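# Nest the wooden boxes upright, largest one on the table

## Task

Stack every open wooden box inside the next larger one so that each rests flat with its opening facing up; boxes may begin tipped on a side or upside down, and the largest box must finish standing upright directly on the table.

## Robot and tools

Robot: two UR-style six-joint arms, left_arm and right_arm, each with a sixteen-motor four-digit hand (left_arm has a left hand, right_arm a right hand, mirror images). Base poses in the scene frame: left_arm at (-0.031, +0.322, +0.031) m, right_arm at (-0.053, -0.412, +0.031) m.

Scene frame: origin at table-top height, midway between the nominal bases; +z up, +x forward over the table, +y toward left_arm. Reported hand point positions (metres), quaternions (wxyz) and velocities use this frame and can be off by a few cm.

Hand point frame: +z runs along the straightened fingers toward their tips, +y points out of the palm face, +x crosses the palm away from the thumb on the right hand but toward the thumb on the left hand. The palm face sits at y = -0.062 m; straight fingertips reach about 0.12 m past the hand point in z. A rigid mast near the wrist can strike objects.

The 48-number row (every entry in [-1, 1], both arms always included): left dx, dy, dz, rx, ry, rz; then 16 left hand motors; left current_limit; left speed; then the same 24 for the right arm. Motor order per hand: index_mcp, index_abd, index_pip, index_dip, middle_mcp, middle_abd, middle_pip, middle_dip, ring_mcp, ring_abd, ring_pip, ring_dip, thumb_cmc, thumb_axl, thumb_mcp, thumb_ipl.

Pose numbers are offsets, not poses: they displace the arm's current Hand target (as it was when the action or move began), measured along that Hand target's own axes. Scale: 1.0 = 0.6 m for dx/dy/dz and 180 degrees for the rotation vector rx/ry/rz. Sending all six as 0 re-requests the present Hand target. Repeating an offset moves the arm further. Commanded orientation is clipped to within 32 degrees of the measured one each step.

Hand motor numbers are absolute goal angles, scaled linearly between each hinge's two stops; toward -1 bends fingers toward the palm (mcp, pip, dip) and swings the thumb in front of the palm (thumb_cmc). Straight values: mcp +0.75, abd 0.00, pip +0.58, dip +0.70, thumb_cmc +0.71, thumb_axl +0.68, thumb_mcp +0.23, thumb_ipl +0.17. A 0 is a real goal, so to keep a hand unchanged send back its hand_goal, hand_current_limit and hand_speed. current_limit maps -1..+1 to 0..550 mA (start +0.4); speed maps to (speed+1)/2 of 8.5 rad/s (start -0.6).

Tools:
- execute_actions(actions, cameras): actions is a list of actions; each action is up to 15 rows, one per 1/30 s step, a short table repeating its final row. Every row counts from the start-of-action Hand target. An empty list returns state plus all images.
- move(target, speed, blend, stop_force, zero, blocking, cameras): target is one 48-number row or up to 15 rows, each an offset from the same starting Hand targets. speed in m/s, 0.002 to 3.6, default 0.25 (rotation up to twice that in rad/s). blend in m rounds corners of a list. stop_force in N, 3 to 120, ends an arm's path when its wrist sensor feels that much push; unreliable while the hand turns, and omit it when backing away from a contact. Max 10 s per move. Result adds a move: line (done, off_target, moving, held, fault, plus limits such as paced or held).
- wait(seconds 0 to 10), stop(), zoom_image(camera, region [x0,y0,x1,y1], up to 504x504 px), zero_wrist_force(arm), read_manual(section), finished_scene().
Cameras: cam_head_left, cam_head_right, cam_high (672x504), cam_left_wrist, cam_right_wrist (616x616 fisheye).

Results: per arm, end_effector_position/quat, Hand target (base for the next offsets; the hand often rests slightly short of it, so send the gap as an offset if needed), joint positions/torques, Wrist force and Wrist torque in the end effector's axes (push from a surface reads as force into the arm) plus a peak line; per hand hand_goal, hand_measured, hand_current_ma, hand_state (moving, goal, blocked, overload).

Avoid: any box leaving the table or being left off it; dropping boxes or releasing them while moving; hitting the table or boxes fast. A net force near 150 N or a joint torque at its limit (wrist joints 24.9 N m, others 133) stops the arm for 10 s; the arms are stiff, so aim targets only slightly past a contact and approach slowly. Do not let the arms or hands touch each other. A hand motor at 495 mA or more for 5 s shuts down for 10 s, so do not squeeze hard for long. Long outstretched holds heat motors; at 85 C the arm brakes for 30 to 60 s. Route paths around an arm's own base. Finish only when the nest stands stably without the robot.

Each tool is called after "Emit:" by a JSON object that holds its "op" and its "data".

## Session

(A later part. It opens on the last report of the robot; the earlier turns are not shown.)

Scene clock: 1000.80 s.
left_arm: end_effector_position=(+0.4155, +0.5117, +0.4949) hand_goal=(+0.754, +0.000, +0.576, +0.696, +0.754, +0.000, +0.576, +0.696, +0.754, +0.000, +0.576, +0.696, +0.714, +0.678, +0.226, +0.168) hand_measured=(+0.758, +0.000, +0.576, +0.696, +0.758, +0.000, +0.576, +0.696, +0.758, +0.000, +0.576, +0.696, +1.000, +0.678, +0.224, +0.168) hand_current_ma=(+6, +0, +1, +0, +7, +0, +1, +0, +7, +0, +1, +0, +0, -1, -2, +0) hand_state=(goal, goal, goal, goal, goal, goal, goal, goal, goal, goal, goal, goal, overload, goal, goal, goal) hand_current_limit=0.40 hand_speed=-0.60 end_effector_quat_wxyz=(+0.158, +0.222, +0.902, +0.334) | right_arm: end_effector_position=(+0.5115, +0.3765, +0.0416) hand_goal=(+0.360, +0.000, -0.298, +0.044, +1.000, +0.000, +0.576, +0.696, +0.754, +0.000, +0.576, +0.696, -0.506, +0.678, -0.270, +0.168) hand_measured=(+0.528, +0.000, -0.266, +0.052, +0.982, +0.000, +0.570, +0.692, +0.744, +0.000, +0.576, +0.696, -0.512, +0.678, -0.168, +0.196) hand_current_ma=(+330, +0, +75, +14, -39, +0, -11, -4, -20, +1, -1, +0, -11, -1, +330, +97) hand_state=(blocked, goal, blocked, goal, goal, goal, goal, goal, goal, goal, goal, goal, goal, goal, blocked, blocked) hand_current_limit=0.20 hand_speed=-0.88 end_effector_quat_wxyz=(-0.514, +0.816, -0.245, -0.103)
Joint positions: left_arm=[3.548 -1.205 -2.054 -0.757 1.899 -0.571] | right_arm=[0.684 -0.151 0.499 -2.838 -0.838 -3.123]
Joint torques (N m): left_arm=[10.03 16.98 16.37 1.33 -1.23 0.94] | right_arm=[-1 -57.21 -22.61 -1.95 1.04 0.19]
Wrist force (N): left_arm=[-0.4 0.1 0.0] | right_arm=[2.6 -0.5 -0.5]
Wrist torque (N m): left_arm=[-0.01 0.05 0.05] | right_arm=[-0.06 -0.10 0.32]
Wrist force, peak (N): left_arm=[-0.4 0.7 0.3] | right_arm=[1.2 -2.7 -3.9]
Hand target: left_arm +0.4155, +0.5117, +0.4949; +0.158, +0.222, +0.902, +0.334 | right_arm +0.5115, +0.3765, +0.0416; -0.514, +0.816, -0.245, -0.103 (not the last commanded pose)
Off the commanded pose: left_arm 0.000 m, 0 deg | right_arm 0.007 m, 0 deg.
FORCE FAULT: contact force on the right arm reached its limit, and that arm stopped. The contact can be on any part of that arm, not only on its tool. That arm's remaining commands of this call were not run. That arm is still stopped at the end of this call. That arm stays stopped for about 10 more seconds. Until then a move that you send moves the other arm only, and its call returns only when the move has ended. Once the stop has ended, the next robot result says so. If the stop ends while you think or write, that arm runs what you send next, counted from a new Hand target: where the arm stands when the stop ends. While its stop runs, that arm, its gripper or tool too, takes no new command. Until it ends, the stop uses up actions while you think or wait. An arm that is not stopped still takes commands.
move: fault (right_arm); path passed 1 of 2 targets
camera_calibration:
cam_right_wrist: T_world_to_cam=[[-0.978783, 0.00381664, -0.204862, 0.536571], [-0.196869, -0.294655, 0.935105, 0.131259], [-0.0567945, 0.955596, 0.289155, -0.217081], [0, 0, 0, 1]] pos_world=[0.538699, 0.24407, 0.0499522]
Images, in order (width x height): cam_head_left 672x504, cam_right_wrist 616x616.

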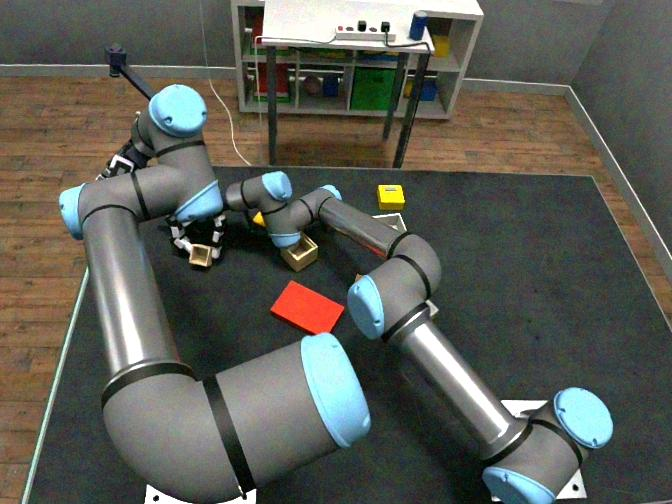

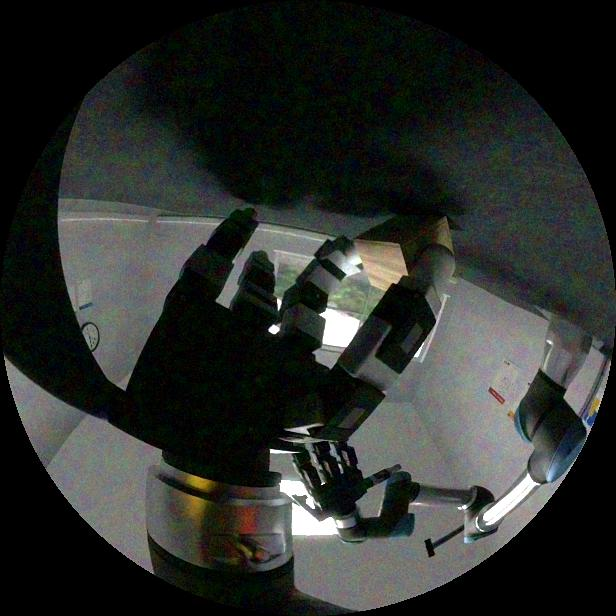

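Emit:
{"op": "wait", "data": {"seconds": 1.5, "cameras": ["cam_high"]}}

Emit:
{"op": "zoom_image", "data": {"camera": "cam_high", "region": [340, 270, 500, 390]}}

Scene clock: 1012.60 s.
left_arm: end_effector_position=(+0.4155, +0.5117, +0.4949) hand_goal=(+0.754, +0.000, +0.576, +0.696, +0.754, +0.000, +0.576, +0.696, +0.754, +0.000, +0.576, +0.696, +0.714, +0.678, +0.226, +0.168) hand_measured=(+0.758, +0.000, +0.576, +0.696, +0.758, +0.000, +0.576, +0.696, +0.758, +0.000, +0.576, +0.696, +1.000, +0.678, +0.224, +0.168) hand_current_ma=(+6, +0, +1, +0, +7, +0, +1, +0, +7, +0, +1, +0, +0, -1, -2, +0) hand_state=(goal, goal, goal, goal, goal, goal, goal, goal, goal, goal, goal, goal, overload, goal, goal, goal) hand_current_limit=0.40 hand_speed=-0.60 end_effector_quat_wxyz=(+0.158, +0.222, +0.902, +0.334) | right_arm: end_effector_position=(+0.5115, +0.3765, +0.0416) hand_goal=(+0.360, +0.000, -0.298, +0.044, +1.000, +0.000, +0.576, +0.696, +0.754, +0.000, +0.576, +0.696, -0.506, +0.678, -0.270, +0.168) hand_measured=(+0.528, +0.000, -0.266, +0.052, +0.982, +0.000, +0.570, +0.692, +0.744, +0.000, +0.576, +0.696, -0.512, +0.678, -0.168, +0.196) hand_current_ma=(+330, +0, +75, +14, -39, +0, -11, -4, -20, +1, -1, +0, -11, -1, +330, +97) hand_state=(blocked, goal, blocked, goal, goal, goal, goal, goal, goal, goal, goal, goal, goal, goal, blocked, blocked) hand_current_limit=0.20 hand_speed=-0.88 end_effector_quat_wxyz=(-0.514, +0.816, -0.245, -0.103)
Joint positions: left_arm=[3.548 -1.205 -2.054 -0.757 1.899 -0.571] | right_arm=[0.684 -0.151 0.499 -2.838 -0.838 -3.123]
Joint torques (N m): left_arm=[10.67 15.68 15.86 1.31 -1.03 0.87] | right_arm=[-0.37 -45.05 -20.43 -2.2 0.77 0.08]
Wrist force (N): left_arm=[-0.2 0.2 0.3] | right_arm=[2.2 -0.7 -0.9]
Wrist torque (N m): left_arm=[-0.01 0.04 0.06] | right_arm=[-0.04 -0.09 0.31]
Wrist force, peak (N): left_arm=[-0.4 0.6 0.5] | right_arm=[2.9 -0.4 -0.4]
Hand target: left_arm +0.4155, +0.5117, +0.4949; +0.158, +0.222, +0.902, +0.334 | right_arm +0.5115, +0.3765, +0.0416; -0.514, +0.816, -0.245, -0.103 (not the last commanded pose)
Off the commanded pose: left_arm 0.000 m, 0 deg | right_arm 0.007 m, 0 deg.
FORCE FAULT, CONTINUED: the right arm's stop, for the force fault that an earlier result reported, is over. The rest of the stop counts as 19 of the actions that you can send in this scene. During its stop the right arm's controller moved it back a little. That arm's target is now where it stood when the stop ended, not its last command. That arm accepts commands again.
wait: 1.50 s; at rest from the start
Images, in order (width x height): cam_high 672x504.

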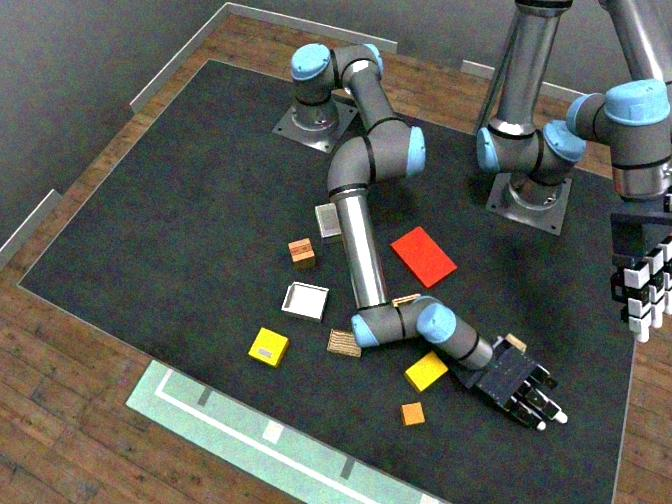

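Scaled by 3.150.

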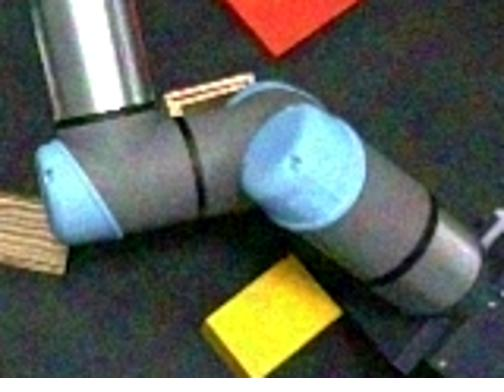

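Emit:
{"op": "move", "data": {"target": [[0,0,0,0,0,0, 0.754,0,0.576,0.696,0.754,0,0.576,0.696,0.754,0,0.576,0.696,0.714,0.678,0.226,0.168,0.4,-0.6, -0.0845,-0.157,-0.0906,0,0,0, 0.36,0,-0.299,0.044,1.0,0,0.576,0.696,0.754,0,0.576,0.696,-0.506,0.678,-0.27,0.168,0.2,-0.88],[0,0,0,0,0,0, 0.754,0,0.576,0.696,0.754,0,0.576,0.696,0.754,0,0.576,0.696,0.714,0.678,0.226,0.168,0.4,-0.6, 0.1358,-0.0397,-0.6775,0.0587,0.109,0.0629, 0.36,0,-0.299,0.044,1.0,0,0.576,0.696,0.754,0,0.576,0.696,-0.506,0.678,-0.27,0.168,0.2,-0.88]], "speed": [0.12,0.3], "blend": [0.02,0], "cameras": ["cam_high","cam_right_wrist"]}}

Emit:
{"op": "move", "data": {"target": [0,0,0,0,0,0, 0.754,0,0.576,0.696,0.754,0,0.576,0.696,0.754,0,0.576,0.696,0.714,0.678,0.226,0.168,0.4,-0.6, 0.5825,0.1617,-0.3635,0.061,0.1134,0.0655, 0.36,0,-0.299,0.044,1.0,0,0.576,0.696,0.754,0,0.576,0.696,-0.506,0.678,-0.27,0.168,0.2,-0.88], "speed": 0.3, "cameras": ["cam_high","cam_right_wrist","cam_head_left"]}}

Emit:
{"op": "zoom_image", "data": {"camera": "cam_right_wrist", "region": [280, 100, 520, 300]}}

Emit:
{"op": "zoom_image", "data": {"camera": "cam_high", "region": [340, 270, 500, 390]}}

Scene clock: 1032.10 s.
left_arm: end_effector_position=(+0.4155, +0.5117, +0.4949) hand_goal=(+0.754, +0.000, +0.576, +0.696, +0.754, +0.000, +0.576, +0.696, +0.754, +0.000, +0.576, +0.696, +0.714, +0.678, +0.226, +0.168) hand_measured=(+0.758, +0.000, +0.576, +0.696, +0.758, +0.000, +0.576, +0.696, +0.758, +0.000, +0.576, +0.696, +1.000, +0.678, +0.224, +0.168) hand_current_ma=(+6, +0, +1, +0, +7, +0, +1, +0, +7, +0, +1, +0, +0, -1, -2, +0) hand_state=(goal, goal, goal, goal, goal, goal, goal, goal, goal, goal, goal, goal, overload, goal, goal, goal) hand_current_limit=0.40 hand_speed=-0.60 end_effector_quat_wxyz=(+0.158, +0.222, +0.902, +0.334) | right_arm: end_effector_position=(+0.5595, -0.0002, +0.2094) hand_goal=(+0.360, +0.000, -0.298, +0.044, +1.000, +0.000, +0.576, +0.696, +0.754, +0.000, +0.576, +0.696, -0.506, +0.678, -0.270, +0.168) hand_measured=(+0.526, +0.000, -0.266, +0.056, +0.982, +0.000, +0.570, +0.692, +0.744, +0.000, +0.576, +0.696, -0.514, +0.676, -0.168, +0.196) hand_current_ma=(+330, +0, +77, +21, -39, +0, -11, -4, -20, +0, -1, +0, -13, -1, +330, +97) hand_state=(blocked, goal, blocked, goal, goal, goal, goal, goal, goal, goal, goal, goal, goal, goal, blocked, blocked) hand_current_limit=0.20 hand_speed=-0.88 end_effector_quat_wxyz=(-0.524, +0.743, -0.416, +0.010)
Joint positions: left_arm=[3.548 -1.205 -2.054 -0.757 1.899 -0.571] | right_arm=[0.217 -0.965 1.659 -3.167 -0.813 -3.147]
Joint torques (N m): left_arm=[9.16 17.65 17.61 1.31 -0.77 0.71] | right_arm=[-9.79 -48.39 -11.17 0.07 -1.02 1.16]
Wrist force (N): left_arm=[-0.2 0.5 0.0] | right_arm=[2.5 0.8 -0.5]
Wrist torque (N m): left_arm=[0.04 0.04 0.05] | right_arm=[-0.06 -0.06 0.34]
Wrist force, peak (N): left_arm=[-0.4 0.6 0.3] | right_arm=[4.4 0.7 -2.4]
Hand target: left_arm +0.4155, +0.5117, +0.4949; +0.158, +0.222, +0.902, +0.334 | right_arm +0.5595, -0.0003, +0.2094; -0.524, +0.743, -0.416, +0.010
Off the commanded pose: left_arm 0.000 m, 0 deg | right_arm 0.000 m, 0 deg.
move: done
camera_calibration:
cam_right_wrist: T_world_to_cam=[[-0.885632, 0.417236, -0.203888, 0.567141], [-0.302575, -0.185389, 0.934922, -0.0679971], [0.352284, 0.889688, 0.290431, -0.132045], [0, 0, 0, 1]] pos_world=[0.528221, -0.131758, 0.217555]
Images, in order (width x height): cam_high 672x504, cam_right_wrist 616x616.

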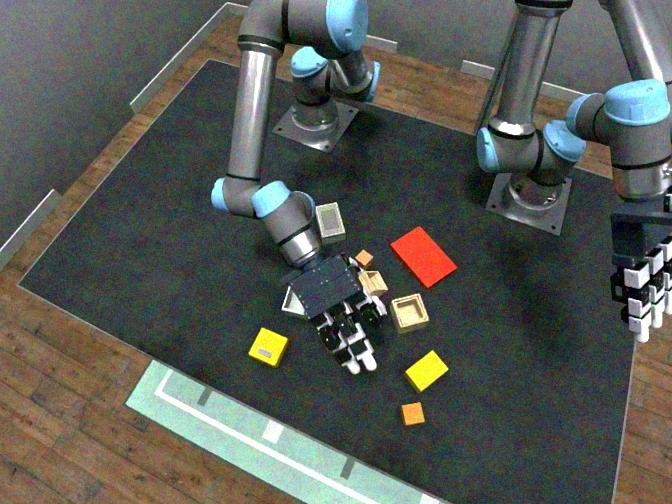

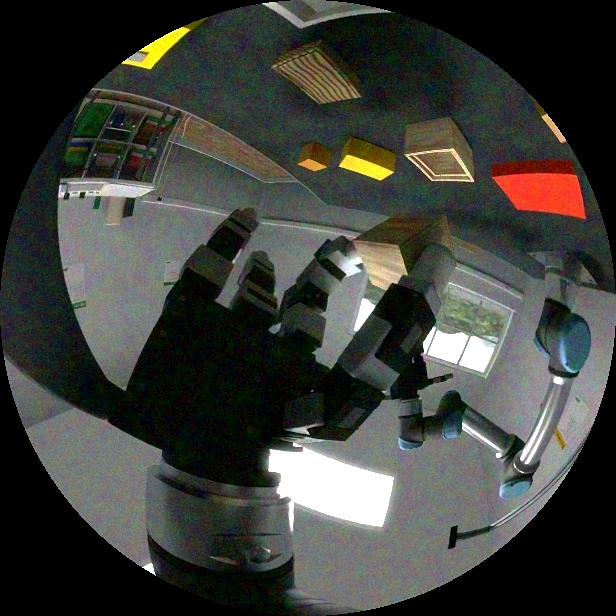

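Scene clock: 1034.00 s.
left_arm: end_effector_position=(+0.4155, +0.5117, +0.4949) hand_goal=(+0.754, +0.000, +0.576, +0.696, +0.754, +0.000, +0.576, +0.696, +0.754, +0.000, +0.576, +0.696, +0.714, +0.678, +0.226, +0.168) hand_measured=(+0.758, +0.000, +0.576, +0.696, +0.758, +0.000, +0.576, +0.696, +0.758, +0.000, +0.576, +0.696, +1.000, +0.678, +0.224, +0.168) hand_current_ma=(+6, +0, +1, +0, +7, +0, +1, +0, +7, +0, +1, +0, +0, -1, -2, +0) hand_state=(goal, goal, goal, goal, goal, goal, goal, goal, goal, goal, goal, goal, overload, goal, goal, goal) hand_current_limit=0.40 hand_speed=-0.60 end_effector_quat_wxyz=(+0.158, +0.222, +0.902, +0.334) | right_arm: end_effector_position=(+0.6305, -0.3981, +0.0838) hand_goal=(+0.360, +0.000, -0.298, +0.044, +1.000, +0.000, +0.576, +0.696, +0.754, +0.000, +0.576, +0.696, -0.506, +0.678, -0.270, +0.168) hand_measured=(+0.526, +0.000, -0.266, +0.056, +0.982, +0.000, +0.570, +0.692, +0.744, +0.000, +0.576, +0.696, -0.514, +0.676, -0.168, +0.196) hand_current_ma=(+330, +0, +77, +21, -38, +0, -10, -4, -20, +0, -1, +0, -15, -2, +330, +97) hand_state=(blocked, goal, blocked, goal, goal, goal, goal, goal, goal, goal, goal, goal, goal, goal, blocked, blocked) hand_current_limit=0.20 hand_speed=-0.88 end_effector_quat_wxyz=(-0.509, +0.630, -0.573, +0.127)
Joint positions: left_arm=[3.548 -1.205 -2.054 -0.757 1.899 -0.571] | right_arm=[-0.406 -0.824 1.826 -3.354 -0.686 -3.311]
Joint torques (N m): left_arm=[9.5 17.05 15.18 1.48 -1.13 0.65] | right_arm=[-9.56 -37.72 -8.99 -0.04 -0.94 1.11]
Wrist force (N): left_arm=[-0.4 0.6 0.0] | right_arm=[2.7 1.3 -0.5]
Wrist torque (N m): left_arm=[0.06 0.05 0.04] | right_arm=[0.02 -0.11 0.36]
Wrist force, peak (N): left_arm=[-0.4 0.6 0.4] | right_arm=[5.4 1.5 -1.1]
Hand target: left_arm +0.4155, +0.5117, +0.4949; +0.158, +0.222, +0.902, +0.334 | right_arm +0.6305, -0.3982, +0.0837; -0.509, +0.630, -0.573, +0.127
Off the commanded pose: left_arm 0.000 m, 0 deg | right_arm 0.000 m, 0 deg.
move: done
camera_calibration:
cam_right_wrist: T_world_to_cam=[[-0.61321, 0.763602, -0.202203, 0.736455], [-0.352435, -0.0353892, 0.935167, 0.0882049], [0.706939, 0.644717, 0.290821, -0.0877933], [0, 0, 0, 1]] pos_world=[0.544753, -0.502635, 0.0919595]
Images, in order (width x height): cam_head_left 672x504, cam_high 672x504, cam_right_wrist 616x616.

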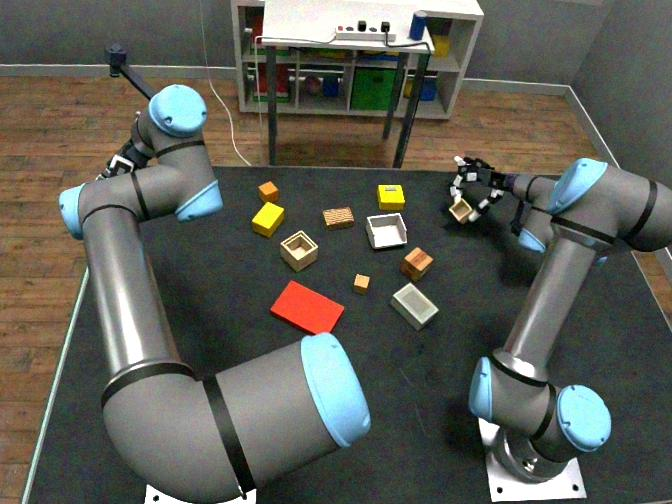

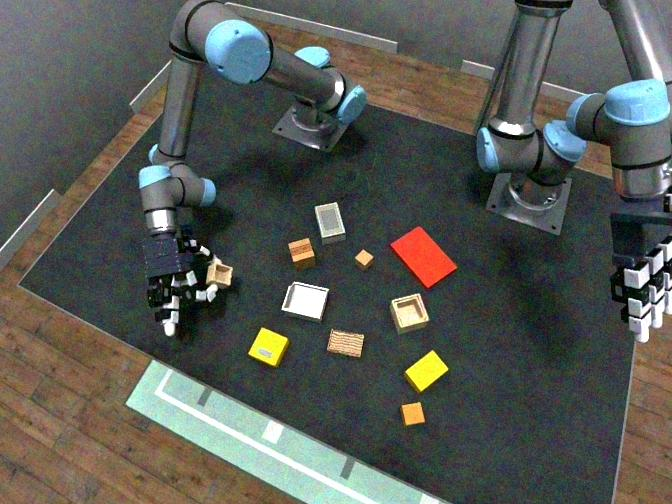

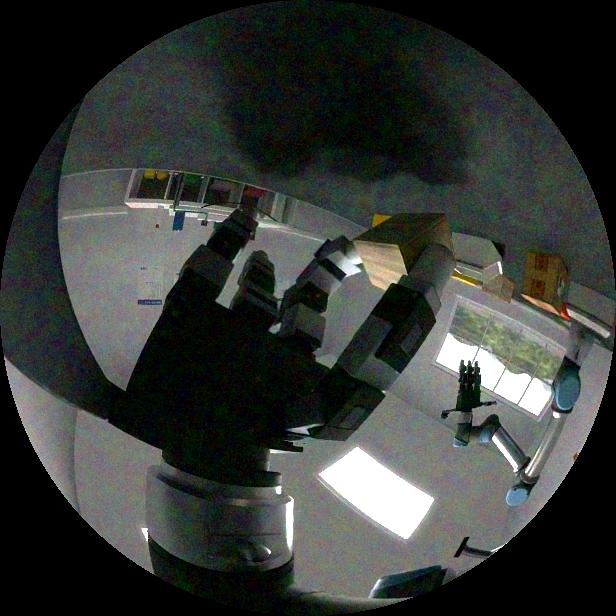

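Scaled by 2.100 from the camera's 616x616 image, which has a finer 880x880 frame.

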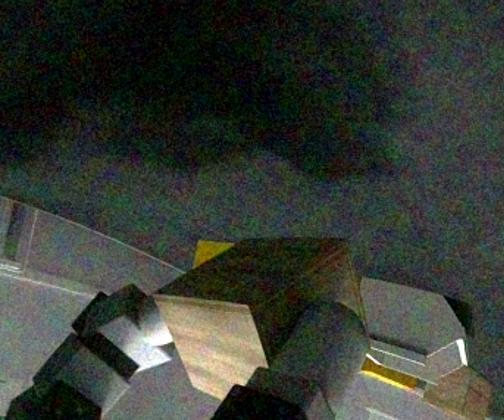

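Scaled by 3.150.

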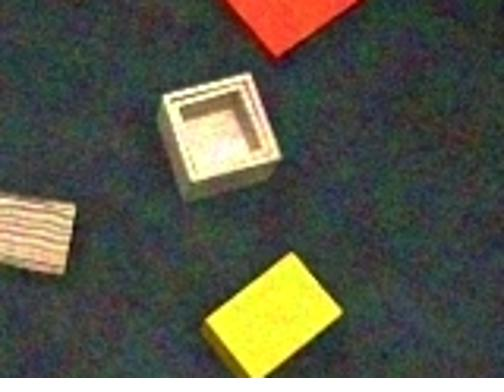

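Emit:
{"op": "move", "data": {"target": [0,0,0,0,0,0, 0.754,0,0.576,0.696,0.754,0,0.576,0.696,0.754,0,0.576,0.696,0.714,0.678,0.226,0.168,0.4,-0.6, 0.0211,0.0392,0.0227,0,0,0, 0.36,0,-0.299,0.044,1.0,0,0.576,0.696,0.754,0,0.576,0.696,-0.506,0.678,-0.27,0.168,0.2,-0.88], "speed": 0.1}}

Emit:
{"op": "move", "data": {"target": [0,0,0,0,0,0, 0.754,0,0.576,0.696,0.754,0,0.576,0.696,0.754,0,0.576,0.696,0.714,0.678,0.226,0.168,0.4,-0.6, 0.0176,0.0327,0.0189,0,0,0, 0.36,0,-0.299,0.044,1.0,0,0.576,0.696,0.754,0,0.576,0.696,-0.506,0.678,-0.27,0.168,0.2,-0.88], "speed": 0.02, "stop_force": 3, "cameras": ["cam_right_wrist","cam_head_left","cam_high"]}}

Emit:
{"op": "zoom_image", "data": {"camera": "cam_head_left", "region": [420, 150, 540, 250]}}

Emit:
{"op": "zoom_image", "data": {"camera": "cam_right_wrist", "region": [280, 100, 520, 300]}}

Scene clock: 1042.80 s.
left_arm: end_effector_position=(+0.4155, +0.5117, +0.4949) hand_goal=(+0.754, +0.000, +0.576, +0.696, +0.754, +0.000, +0.576, +0.696, +0.754, +0.000, +0.576, +0.696, +0.714, +0.678, +0.226, +0.168) hand_measured=(+0.758, +0.000, +0.576, +0.696, +0.758, +0.000, +0.576, +0.696, +0.758, +0.000, +0.576, +0.696, +1.000, +0.678, +0.224, +0.168) hand_current_ma=(+6, +0, +1, +0, +7, +0, +1, +0, +7, +0, +1, +0, +0, -1, -2, +0) hand_state=(goal, goal, goal, goal, goal, goal, goal, goal, goal, goal, goal, goal, overload, goal, goal, goal) hand_current_limit=0.40 hand_speed=-0.60 end_effector_quat_wxyz=(+0.158, +0.222, +0.902, +0.334) | right_arm: end_effector_position=(+0.6307, -0.3982, +0.0538) hand_goal=(+0.360, +0.000, -0.298, +0.044, +1.000, +0.000, +0.576, +0.696, +0.754, +0.000, +0.576, +0.696, -0.506, +0.678, -0.270, +0.168) hand_measured=(+0.526, +0.000, -0.266, +0.056, +0.982, +0.000, +0.570, +0.692, +0.744, +0.000, +0.576, +0.696, -0.514, +0.676, -0.168, +0.196) hand_current_ma=(+330, +0, +77, +21, -38, +0, -10, -4, -20, +0, -1, +0, -15, -2, +330, +97) hand_state=(blocked, goal, blocked, goal, goal, goal, goal, goal, goal, goal, goal, goal, goal, goal, blocked, blocked) hand_current_limit=0.20 hand_speed=-0.88 end_effector_quat_wxyz=(-0.509, +0.630, -0.573, +0.127) end_effector_velocity=(+0.000, +0.000, +0.000) end_effector_angular_velocity=(+0.002, +0.004, +0.000)
Joint positions: left_arm=[3.548 -1.205 -2.054 -0.757 1.899 -0.571] | right_arm=[-0.406 -0.761 1.82 -3.41 -0.686 -3.311]
Joint velocities: left_arm=[within noise] | right_arm=[-0.001 -0.001 0 0.006 0 0]
Joint torques (N m): left_arm=[9.18 17.2 17.1 1.46 -1.12 0.81] | right_arm=[9.65 -50.99 -6.83 0.46 -0.67 1.15]
Wrist force (N): left_arm=[-0.1 0.3 0.1] | right_arm=[2.6 1.1 -0.3]
Wrist torque (N m): left_arm=[0.03 0.03 0.06] | right_arm=[-0.02 -0.09 0.29]
Wrist force, peak (N): left_arm=[-0.1 0.7 0.5] | right_arm=[3.2 1.7 -0.4]
Hand target: left_arm +0.4155, +0.5117, +0.4949; +0.158, +0.222, +0.902, +0.334 | right_arm +0.6306, -0.3981, +0.0538; -0.509, +0.630, -0.573, +0.127
Off the commanded pose: left_arm 0.000 m, 0 deg | right_arm 0.000 m, 0 deg.
move: done

Scene clock: 1044.40 s.
left_arm: end_effector_position=(+0.4155, +0.5117, +0.4949) hand_goal=(+0.754, +0.000, +0.576, +0.696, +0.754, +0.000, +0.576, +0.696, +0.754, +0.000, +0.576, +0.696, +0.714, +0.678, +0.226, +0.168) hand_measured=(+0.758, +0.000, +0.576, +0.696, +0.758, +0.000, +0.576, +0.696, +0.758, +0.000, +0.576, +0.696, +1.000, +0.678, +0.224, +0.168) hand_current_ma=(+6, +0, +1, +0, +7, +0, +1, +0, +7, +0, +1, +0, +0, -1, -2, +0) hand_state=(goal, goal, goal, goal, goal, goal, goal, goal, goal, goal, goal, goal, overload, goal, goal, goal) hand_current_limit=0.40 hand_speed=-0.60 end_effector_quat_wxyz=(+0.158, +0.222, +0.902, +0.334) | right_arm: end_effector_position=(+0.6306, -0.3981, +0.0410) hand_goal=(+0.360, +0.000, -0.298, +0.044, +1.000, +0.000, +0.576, +0.696, +0.754, +0.000, +0.576, +0.696, -0.506, +0.678, -0.270, +0.168) hand_measured=(+0.526, +0.000, -0.266, +0.054, +0.982, +0.000, +0.570, +0.692, +0.744, +0.000, +0.576, +0.696, -0.514, +0.676, -0.168, +0.196) hand_current_ma=(+330, +0, +79, +18, -38, +0, -10, -4, -20, +0, -1, +0, -15, -2, +330, +97) hand_state=(blocked, goal, blocked, goal, goal, goal, goal, goal, goal, goal, goal, goal, goal, goal, blocked, blocked) hand_current_limit=0.20 hand_speed=-0.88 end_effector_quat_wxyz=(-0.509, +0.630, -0.573, +0.127)
Joint positions: left_arm=[3.548 -1.205 -2.054 -0.757 1.899 -0.571] | right_arm=[-0.406 -0.733 1.815 -3.433 -0.686 -3.311]
Joint torques (N m): left_arm=[9.85 17.24 17.17 1.25 -0.99 0.67] | right_arm=[8.95 -38.15 -3.52 -3.15 -0.88 -0.38]
Wrist force (N): left_arm=[-0.1 0.4 0.1] | right_arm=[2.6 0.4 -0.3]
Wrist torque (N m): left_arm=[0.02 0.02 0.07] | right_arm=[-0.05 -0.10 0.29]
Wrist force, peak (N): left_arm=[-0.4 0.6 0.3] | right_arm=[2.5 -3.4 -3.6]
Hand target: left_arm +0.4155, +0.5117, +0.4949; +0.158, +0.222, +0.902, +0.334 | right_arm +0.6306, -0.3981, +0.0410; -0.509, +0.630, -0.573, +0.127 (not the last commanded pose)
Off the commanded pose: left_arm 0.000 m, 0 deg | right_arm 0.012 m, 0 deg.
move: contact (right_arm)
camera_calibration:
cam_right_wrist: T_world_to_cam=[[-0.613125, 0.763714, -0.202038, 0.727844], [-0.352247, -0.0353767, 0.935238, 0.128259], [0.707107, 0.644585, 0.290706, -0.0755406], [0, 0, 0, 1]] pos_world=[0.544853, -0.502635, 0.0490598]
Images, in order (width x height): cam_head_left 672x504, cam_high 672x504, cam_right_wrist 616x616.

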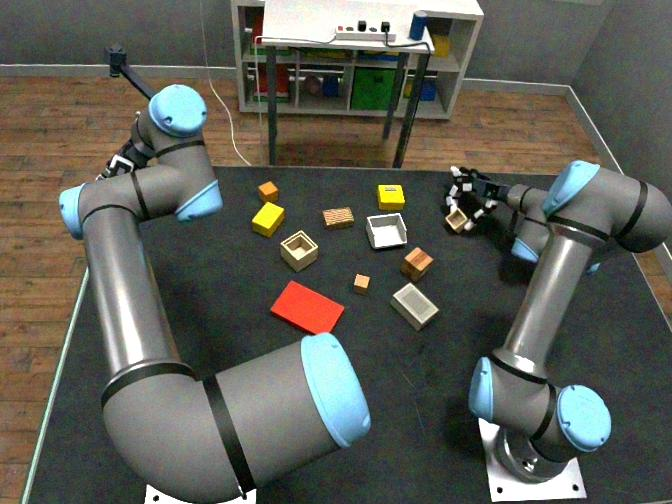

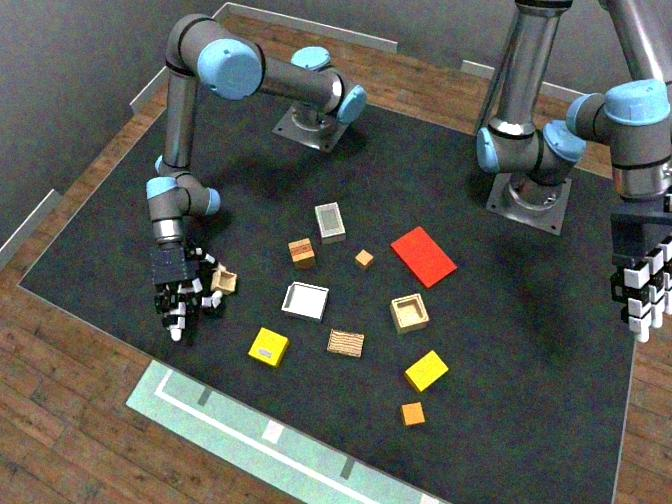

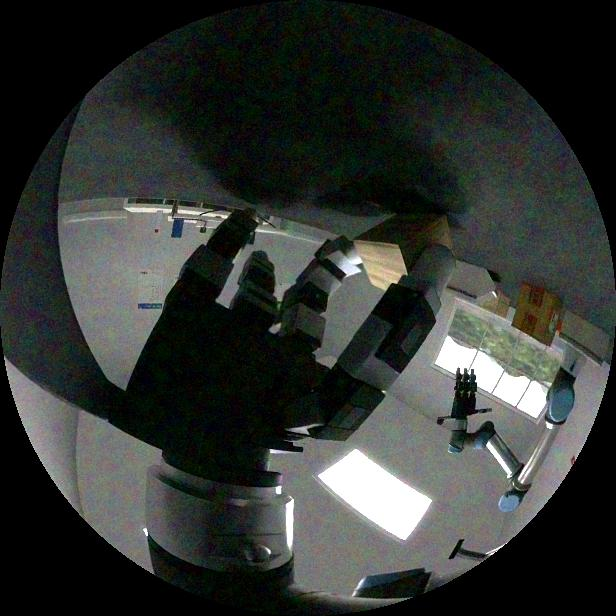

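Scaled by 4.200.

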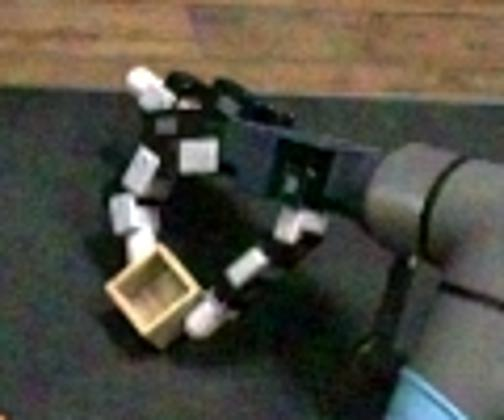

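Scaled by 2.100 from the camera's 616x616 image, which has a finer 880x880 frame.

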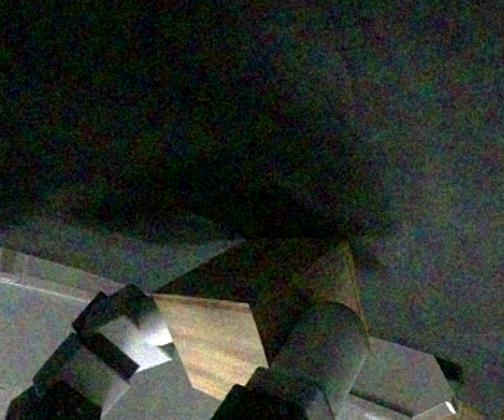

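Emit:
{"op": "move", "data": {"target": [[0,0,0,0,0,0, 0.754,0,0.576,0.696,0.754,0,0.576,0.696,0.754,0,0.576,0.696,0.714,0.678,0.226,0.168,0.4,-0.6, 0.0208,0.0045,0.0023,0,0,0, 0.36,0,-0.299,0.044,1.0,0,0.576,0.696,0.754,0,0.576,0.696,-0.506,0.678,-0.27,0.168,0.2,-0.88],[0,0,0,0,0,0, 0.754,0,0.576,0.696,0.754,0,0.576,0.696,0.754,0,0.576,0.696,0.714,0.678,0.226,0.168,0.4,-0.6, 0.0348,0.0107,0.0062,0,0,0, 0.36,0,-0.299,0.044,1.0,0,0.576,0.696,0.754,0,0.576,0.696,-0.506,0.678,-0.27,0.168,0.2,-0.88]], "speed": 0.02, "stop_force": 6, "blend": [0.003,0], "cameras": ["cam_right_wrist","cam_head_left","cam_high"]}}

Emit:
{"op": "zoom_image", "data": {"camera": "cam_head_left", "region": [420, 150, 540, 250]}}

Emit:
{"op": "zoom_image", "data": {"camera": "cam_right_wrist", "region": [280, 100, 520, 300]}}

Scene clock: 1053.70 s.
left_arm: end_effector_position=(+0.4155, +0.5117, +0.4949) hand_goal=(+0.754, +0.000, +0.576, +0.696, +0.754, +0.000, +0.576, +0.696, +0.754, +0.000, +0.576, +0.696, +0.714, +0.678, +0.226, +0.168) hand_measured=(+0.758, +0.000, +0.576, +0.696, +0.758, +0.000, +0.576, +0.696, +0.758, +0.000, +0.576, +0.696, +1.000, +0.678, +0.224, +0.168) hand_current_ma=(+6, +0, +1, +0, +7, +0, +1, +0, +7, +0, +1, +0, +0, -1, -2, +0) hand_state=(goal, goal, goal, goal, goal, goal, goal, goal, goal, goal, goal, goal, overload, goal, goal, goal) hand_current_limit=0.40 hand_speed=-0.60 end_effector_quat_wxyz=(+0.158, +0.222, +0.902, +0.334) | right_arm: end_effector_position=(+0.6340, -0.4076, +0.0327) hand_goal=(+0.360, +0.000, -0.298, +0.044, +1.000, +0.000, +0.576, +0.696, +0.754, +0.000, +0.576, +0.696, -0.506, +0.678, -0.270, +0.168) hand_measured=(+0.526, +0.000, -0.266, +0.054, +0.982, +0.000, +0.570, +0.692, +0.748, +0.002, +0.576, +0.696, -0.514, +0.676, -0.168, +0.196) hand_current_ma=(+330, +0, +79, +18, -38, +0, -10, -4, -9, +1, +0, +0, -15, -2, +330, +97) hand_state=(blocked, goal, blocked, goal, goal, goal, goal, goal, goal, goal, goal, goal, goal, goal, blocked, blocked) hand_current_limit=0.20 hand_speed=-0.88 end_effector_quat_wxyz=(-0.509, +0.630, -0.573, +0.127)
Joint positions: left_arm=[3.548 -1.205 -2.054 -0.757 1.899 -0.571] | right_arm=[-0.418 -0.712 1.797 -3.426 -0.677 -3.325]
Joint torques (N m): left_arm=[7.73 16.7 15.78 1.4 -0.99 0.53] | right_arm=[10.43 -39.22 -2.13 -3.74 -0.84 1.51]
Wrist force (N): left_arm=[-0.5 0.2 0.4] | right_arm=[1.6 -5.0 -2.8]
Wrist torque (N m): left_arm=[-0.02 0.07 0.03] | right_arm=[-0.80 0.25 0.00]
Wrist force, peak (N): left_arm=[-0.4 0.7 0.3] | right_arm=[-5.6 -10.9 -5.5]
Hand target: left_arm +0.4155, +0.5117, +0.4949; +0.158, +0.222, +0.902, +0.334 | right_arm +0.6340, -0.4076, +0.0327; -0.509, +0.630, -0.573, +0.127 (not the last commanded pose)
Off the commanded pose: left_arm 0.000 m, 0 deg | right_arm 0.009 m, 0 deg.
move: contact (right_arm); path passed 0 of 2 targets
camera_calibration:
cam_right_wrist: T_world_to_cam=[[-0.613086, 0.763693, -0.202236, 0.735483], [-0.352461, -0.0353106, 0.93516, 0.137038], [0.707034, 0.644614, 0.290821, -0.0693579], [0, 0, 0, 1]] pos_world=[0.548253, -0.512135, 0.0407594]
Images, in order (width x height): cam_head_left 672x504, cam_high 672x504, cam_right_wrist 616x616.

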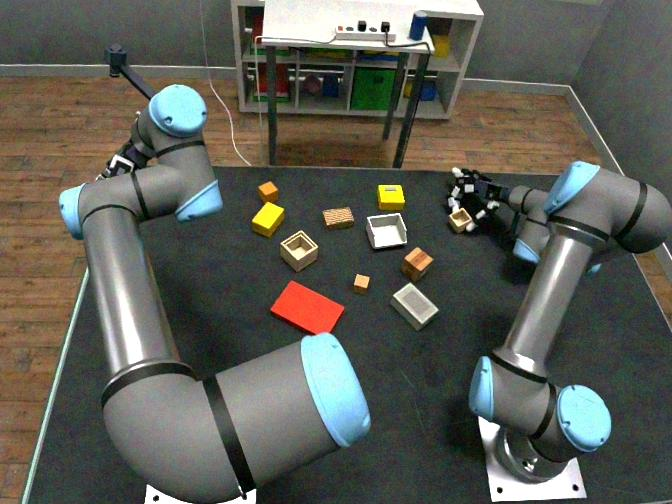

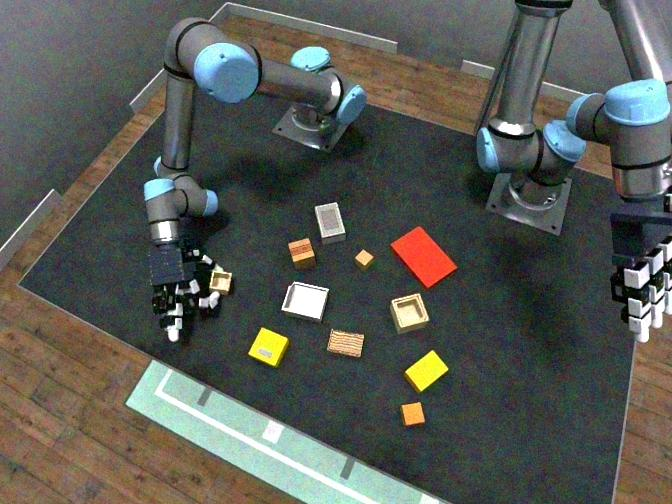

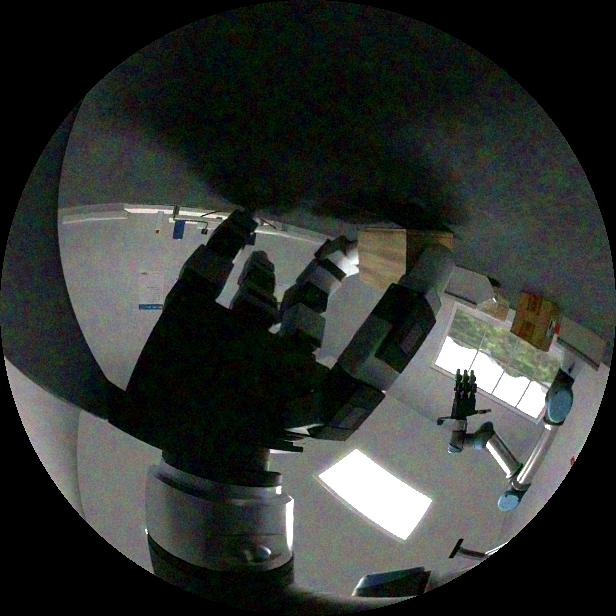

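Scaled by 4.200.

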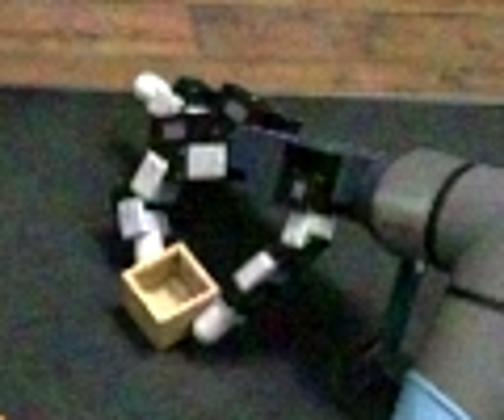

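Scaled by 2.100 from the camera's 616x616 image, which has a finer 880x880 frame.

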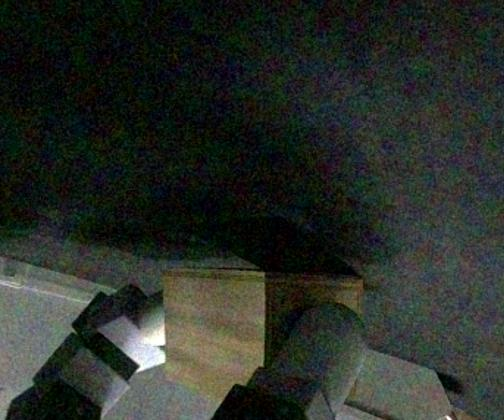

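Emit:
{"op": "move", "data": {"target": [0,0,0,0,0,0, 0.754,0,0.576,0.696,0.754,0,0.576,0.696,0.754,0,0.576,0.696,0.714,0.678,0.226,0.168,0.4,-0.6, 0,0,0,0,0,0, 0.75,0,-0.299,0.044,1.0,0,0.576,0.696,1.0,0,0.576,0.696,-0.506,0.678,-0.0225,0.168,0.2,-0.9], "speed": 0.02, "cameras": ["cam_right_wrist","cam_head_left","cam_high"]}}

Emit:
{"op": "zoom_image", "data": {"camera": "cam_head_left", "region": [420, 150, 540, 250]}}

Emit:
{"op": "zoom_image", "data": {"camera": "cam_right_wrist", "region": [280, 100, 520, 300]}}

Scene clock: 1060.97 s.
left_arm: end_effector_position=(+0.4155, +0.5117, +0.4949) hand_goal=(+0.754, +0.000, +0.576, +0.696, +0.754, +0.000, +0.576, +0.696, +0.754, +0.000, +0.576, +0.696, +0.714, +0.678, +0.226, +0.168) hand_measured=(+0.758, +0.000, +0.576, +0.696, +0.758, +0.000, +0.576, +0.696, +0.758, +0.000, +0.576, +0.696, +1.000, +0.678, +0.224, +0.168) hand_current_ma=(+6, +0, +1, +0, +7, +0, +1, +0, +7, +0, +1, +0, +0, -1, -2, +0) hand_state=(goal, goal, goal, goal, goal, goal, goal, goal, goal, goal, goal, goal, overload, goal, goal, goal) hand_current_limit=0.40 hand_speed=-0.60 end_effector_quat_wxyz=(+0.158, +0.222, +0.902, +0.334) | right_arm: end_effector_position=(+0.6340, -0.4076, +0.0327) hand_goal=(+0.750, +0.000, -0.298, +0.044, +1.000, +0.000, +0.576, +0.696, +1.000, +0.000, +0.576, +0.696, -0.506, +0.678, -0.022, +0.168) hand_measured=(+0.736, +0.000, -0.296, +0.048, +0.982, +0.000, +0.570, +0.692, +0.976, +0.002, +0.576, +0.696, -0.514, +0.676, -0.026, +0.170) hand_current_ma=(-28, +0, +3, +4, -38, +0, -10, -4, -56, +1, +0, +0, -15, -2, -6, +3) hand_state=(goal, goal, goal, goal, goal, goal, goal, goal, blocked, goal, goal, goal, goal, goal, goal, goal) hand_current_limit=0.20 hand_speed=-0.90 end_effector_quat_wxyz=(-0.509, +0.630, -0.573, +0.127)
Joint positions: left_arm=[3.548 -1.205 -2.054 -0.757 1.899 -0.571] | right_arm=[-0.418 -0.712 1.797 -3.426 -0.677 -3.325]
Joint torques (N m): left_arm=[7.58 17.61 15.72 1.23 -0.99 0.45] | right_arm=[9.7 -35.44 -2.21 -3.73 0.49 0.06]
Wrist force (N): left_arm=[-0.1 0.6 0.2] | right_arm=[1.3 -4.9 -3.2]
Wrist torque (N m): left_arm=[0.04 0.03 0.06] | right_arm=[-0.82 0.25 0.01]
Wrist force, peak (N): left_arm=[-0.6 0.6 0.1] | right_arm=[1.5 -5.7 -3.7]
Hand target: left_arm +0.4155, +0.5117, +0.4949; +0.158, +0.222, +0.902, +0.334 | right_arm +0.6340, -0.4076, +0.0327; -0.509, +0.630, -0.573, +0.127
Off the commanded pose: left_arm 0.000 m, 0 deg | right_arm 0.000 m, 0 deg.
move: done
camera_calibration:
cam_right_wrist: T_world_to_cam=[[-0.613108, 0.763691, -0.202177, 0.735492], [-0.352422, -0.0353577, 0.935173, 0.136992], [0.707034, 0.644613, 0.29082, -0.0693585], [0, 0, 0, 1]] pos_world=[0.548253, -0.512135, 0.0407595]
Images, in order (width x height): cam_head_left 672x504, cam_high 672x504, cam_right_wrist 616x616.

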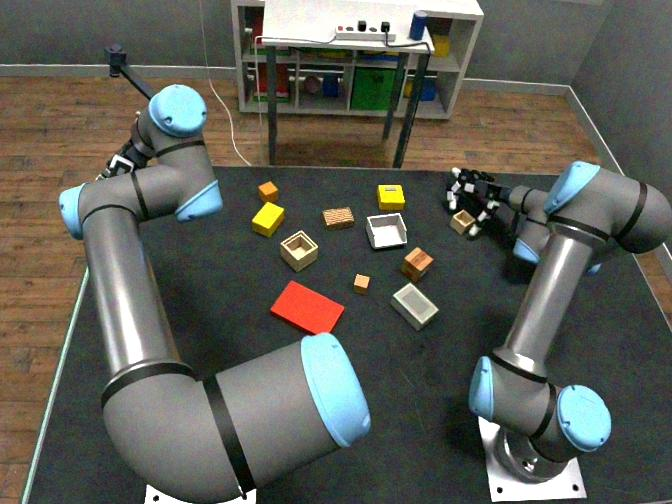

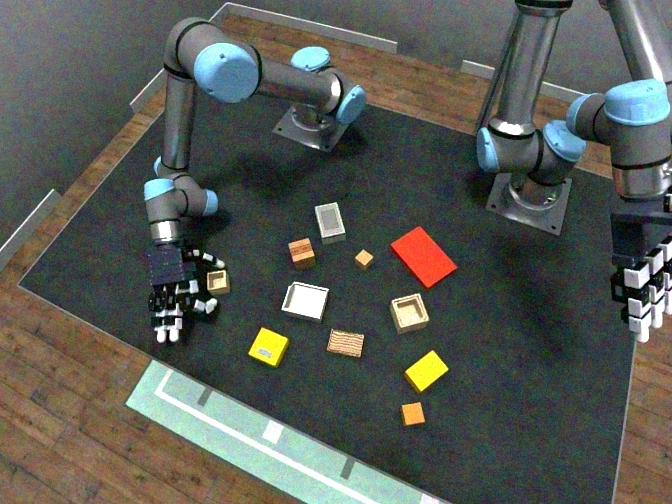

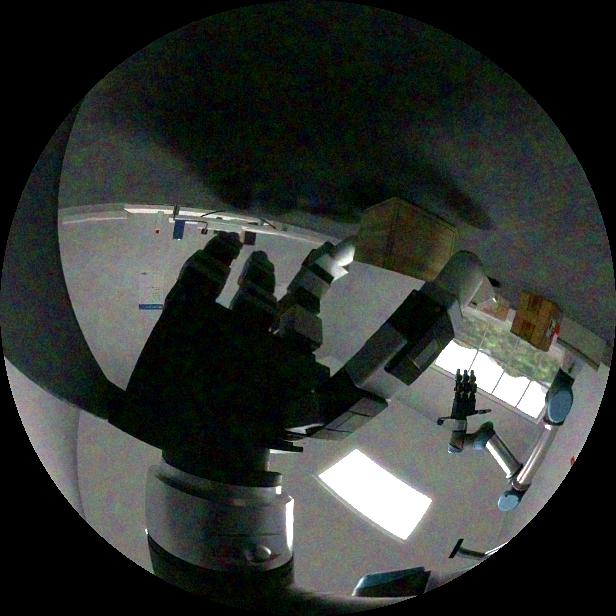

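Scaled by 4.200.

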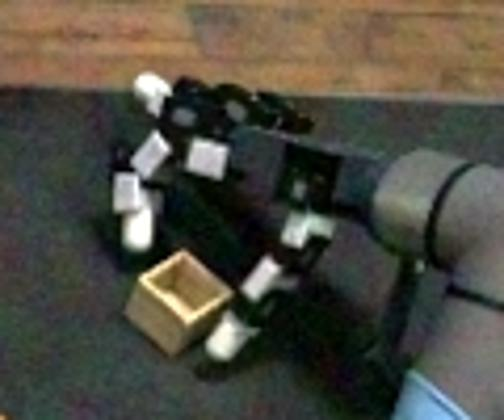

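Scaled by 2.100 from the camera's 616x616 image, which has a finer 880x880 frame.

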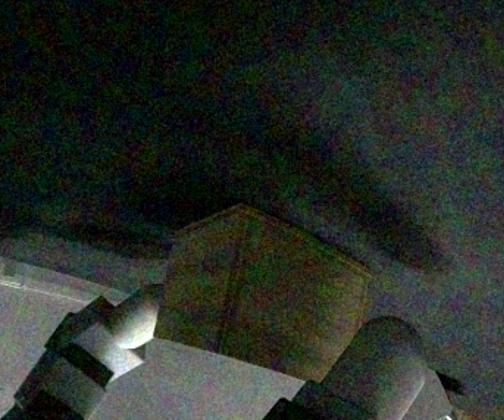

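Emit:
{"op": "move", "data": {"target": [[0,0,0,0,0,0, 0.754,0,0.576,0.696,0.754,0,0.576,0.696,0.754,0,0.576,0.696,0.714,0.678,0.226,0.168,0.4,-0.6, -0.0423,-0.0785,-0.0453,0,0,0, 0.75,0,-0.299,0.044,1.0,0,0.576,0.696,1.0,0,0.576,0.696,-0.506,0.678,-0.0225,0.168,0.2,-0.8],[0,0,0,0,0,0, 0.754,0,0.576,0.696,0.754,0,0.576,0.696,0.754,0,0.576,0.696,0.714,0.678,0.226,0.168,0.4,-0.6, -0.1515,-0.189,-0.1087,0,0.0694,-0.1203, 0.75,0,-0.299,0.044,1.0,0,0.576,0.696,1.0,0,0.576,0.696,-0.506,0.678,-0.0225,0.168,0.2,-0.8]], "speed": [0.12,0.25], "blend": [0.02,0], "cameras": ["cam_right_wrist","cam_high"]}}

Emit:
{"op": "zoom_image", "data": {"camera": "cam_right_wrist", "region": [390, 90, 510, 210]}}

Scene clock: 1070.80 s.
left_arm: end_effector_position=(+0.4155, +0.5117, +0.4949) hand_goal=(+0.754, +0.000, +0.576, +0.696, +0.754, +0.000, +0.576, +0.696, +0.754, +0.000, +0.576, +0.696, +0.714, +0.678, +0.226, +0.168) hand_measured=(+0.758, +0.000, +0.576, +0.696, +0.758, +0.000, +0.576, +0.696, +0.758, +0.000, +0.576, +0.696, +1.000, +0.678, +0.224, +0.168) hand_current_ma=(+6, +0, +1, +0, +7, +0, +1, +0, +7, +0, +1, +0, +0, -1, -2, +0) hand_state=(goal, goal, goal, goal, goal, goal, goal, goal, goal, goal, goal, goal, overload, goal, goal, goal) hand_current_limit=0.40 hand_speed=-0.60 end_effector_quat_wxyz=(+0.158, +0.222, +0.902, +0.334) | right_arm: end_effector_position=(+0.6244, -0.3823, +0.1895) hand_goal=(+0.750, +0.000, -0.298, +0.044, +1.000, +0.000, +0.576, +0.696, +1.000, +0.000, +0.576, +0.696, -0.506, +0.678, -0.022, +0.168) hand_measured=(+0.736, +0.000, -0.296, +0.048, +0.982, +0.000, +0.570, +0.692, +0.978, +0.002, +0.576, +0.696, -0.510, +0.676, -0.026, +0.170) hand_current_ma=(-28, +0, +3, +4, -38, +0, -10, -4, -54, +1, +0, +0, -5, -2, -6, +3) hand_state=(goal, goal, goal, goal, goal, goal, goal, goal, blocked, goal, goal, goal, goal, goal, goal, goal) hand_current_limit=0.20 hand_speed=-0.80 end_effector_quat_wxyz=(-0.411, +0.709, -0.496, +0.287)
Joint positions: left_arm=[3.548 -1.205 -2.054 -0.757 1.899 -0.571] | right_arm=[-0.28 -1.116 1.902 -3.292 -0.991 -3.525]
Joint torques (N m): left_arm=[9.66 16.86 16.65 1.42 -1.3 0.35] | right_arm=[-2.12 -43.75 -25.14 -4.5 -0.88 -0.43]
Wrist force (N): left_arm=[-0.3 0.4 0.3] | right_arm=[1.3 1.2 -1.1]
Wrist torque (N m): left_arm=[0.01 0.06 0.05] | right_arm=[0.02 -0.07 0.26]
Wrist force, peak (N): left_arm=[-0.3 0.8 0.2] | right_arm=[1.6 -5.2 -3.4]
Hand target: left_arm +0.4155, +0.5117, +0.4949; +0.158, +0.222, +0.902, +0.334 | right_arm +0.6244, -0.3824, +0.1897; -0.411, +0.709, -0.496, +0.287
Off the commanded pose: left_arm 0.000 m, 0 deg | right_arm 0.000 m, 0 deg.
move: done
camera_calibration:
cam_right_wrist: T_world_to_cam=[[-0.553426, 0.602698, -0.57487, 0.71383], [-0.484462, 0.3285, 0.810793, 0.232937], [0.677508, 0.727216, 0.110183, -0.0402683], [0, 0, 0, 1]] pos_world=[0.535183, -0.47746, 0.225932]
Images, in order (width x height): cam_high 672x504, cam_right_wrist 616x616.

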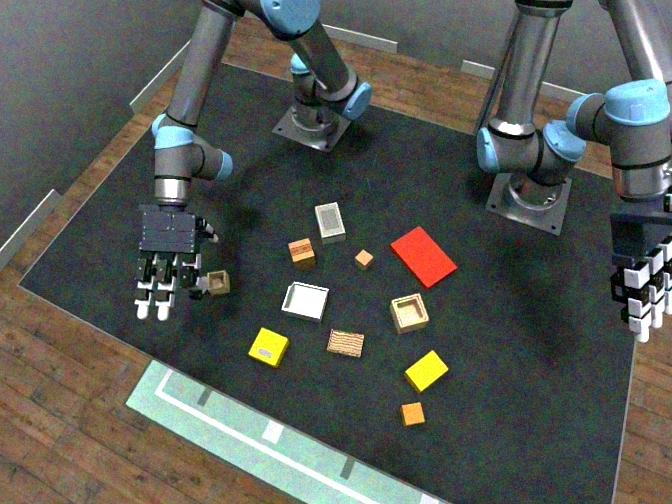

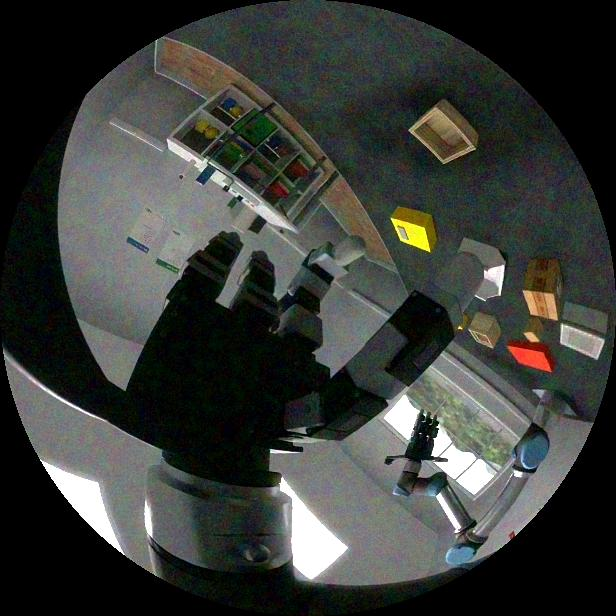

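Scaled by 4.200 from the camera's 616x616 image, which has a finer 880x880 frame.

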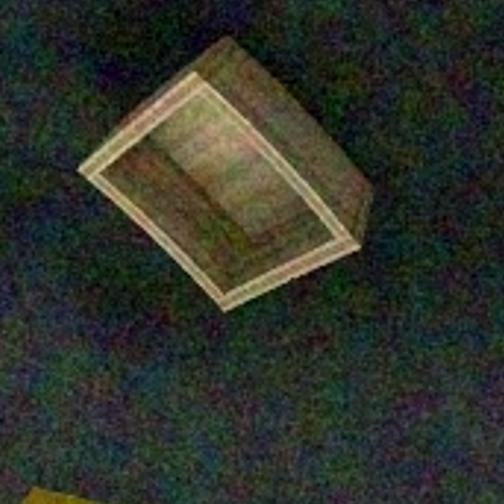

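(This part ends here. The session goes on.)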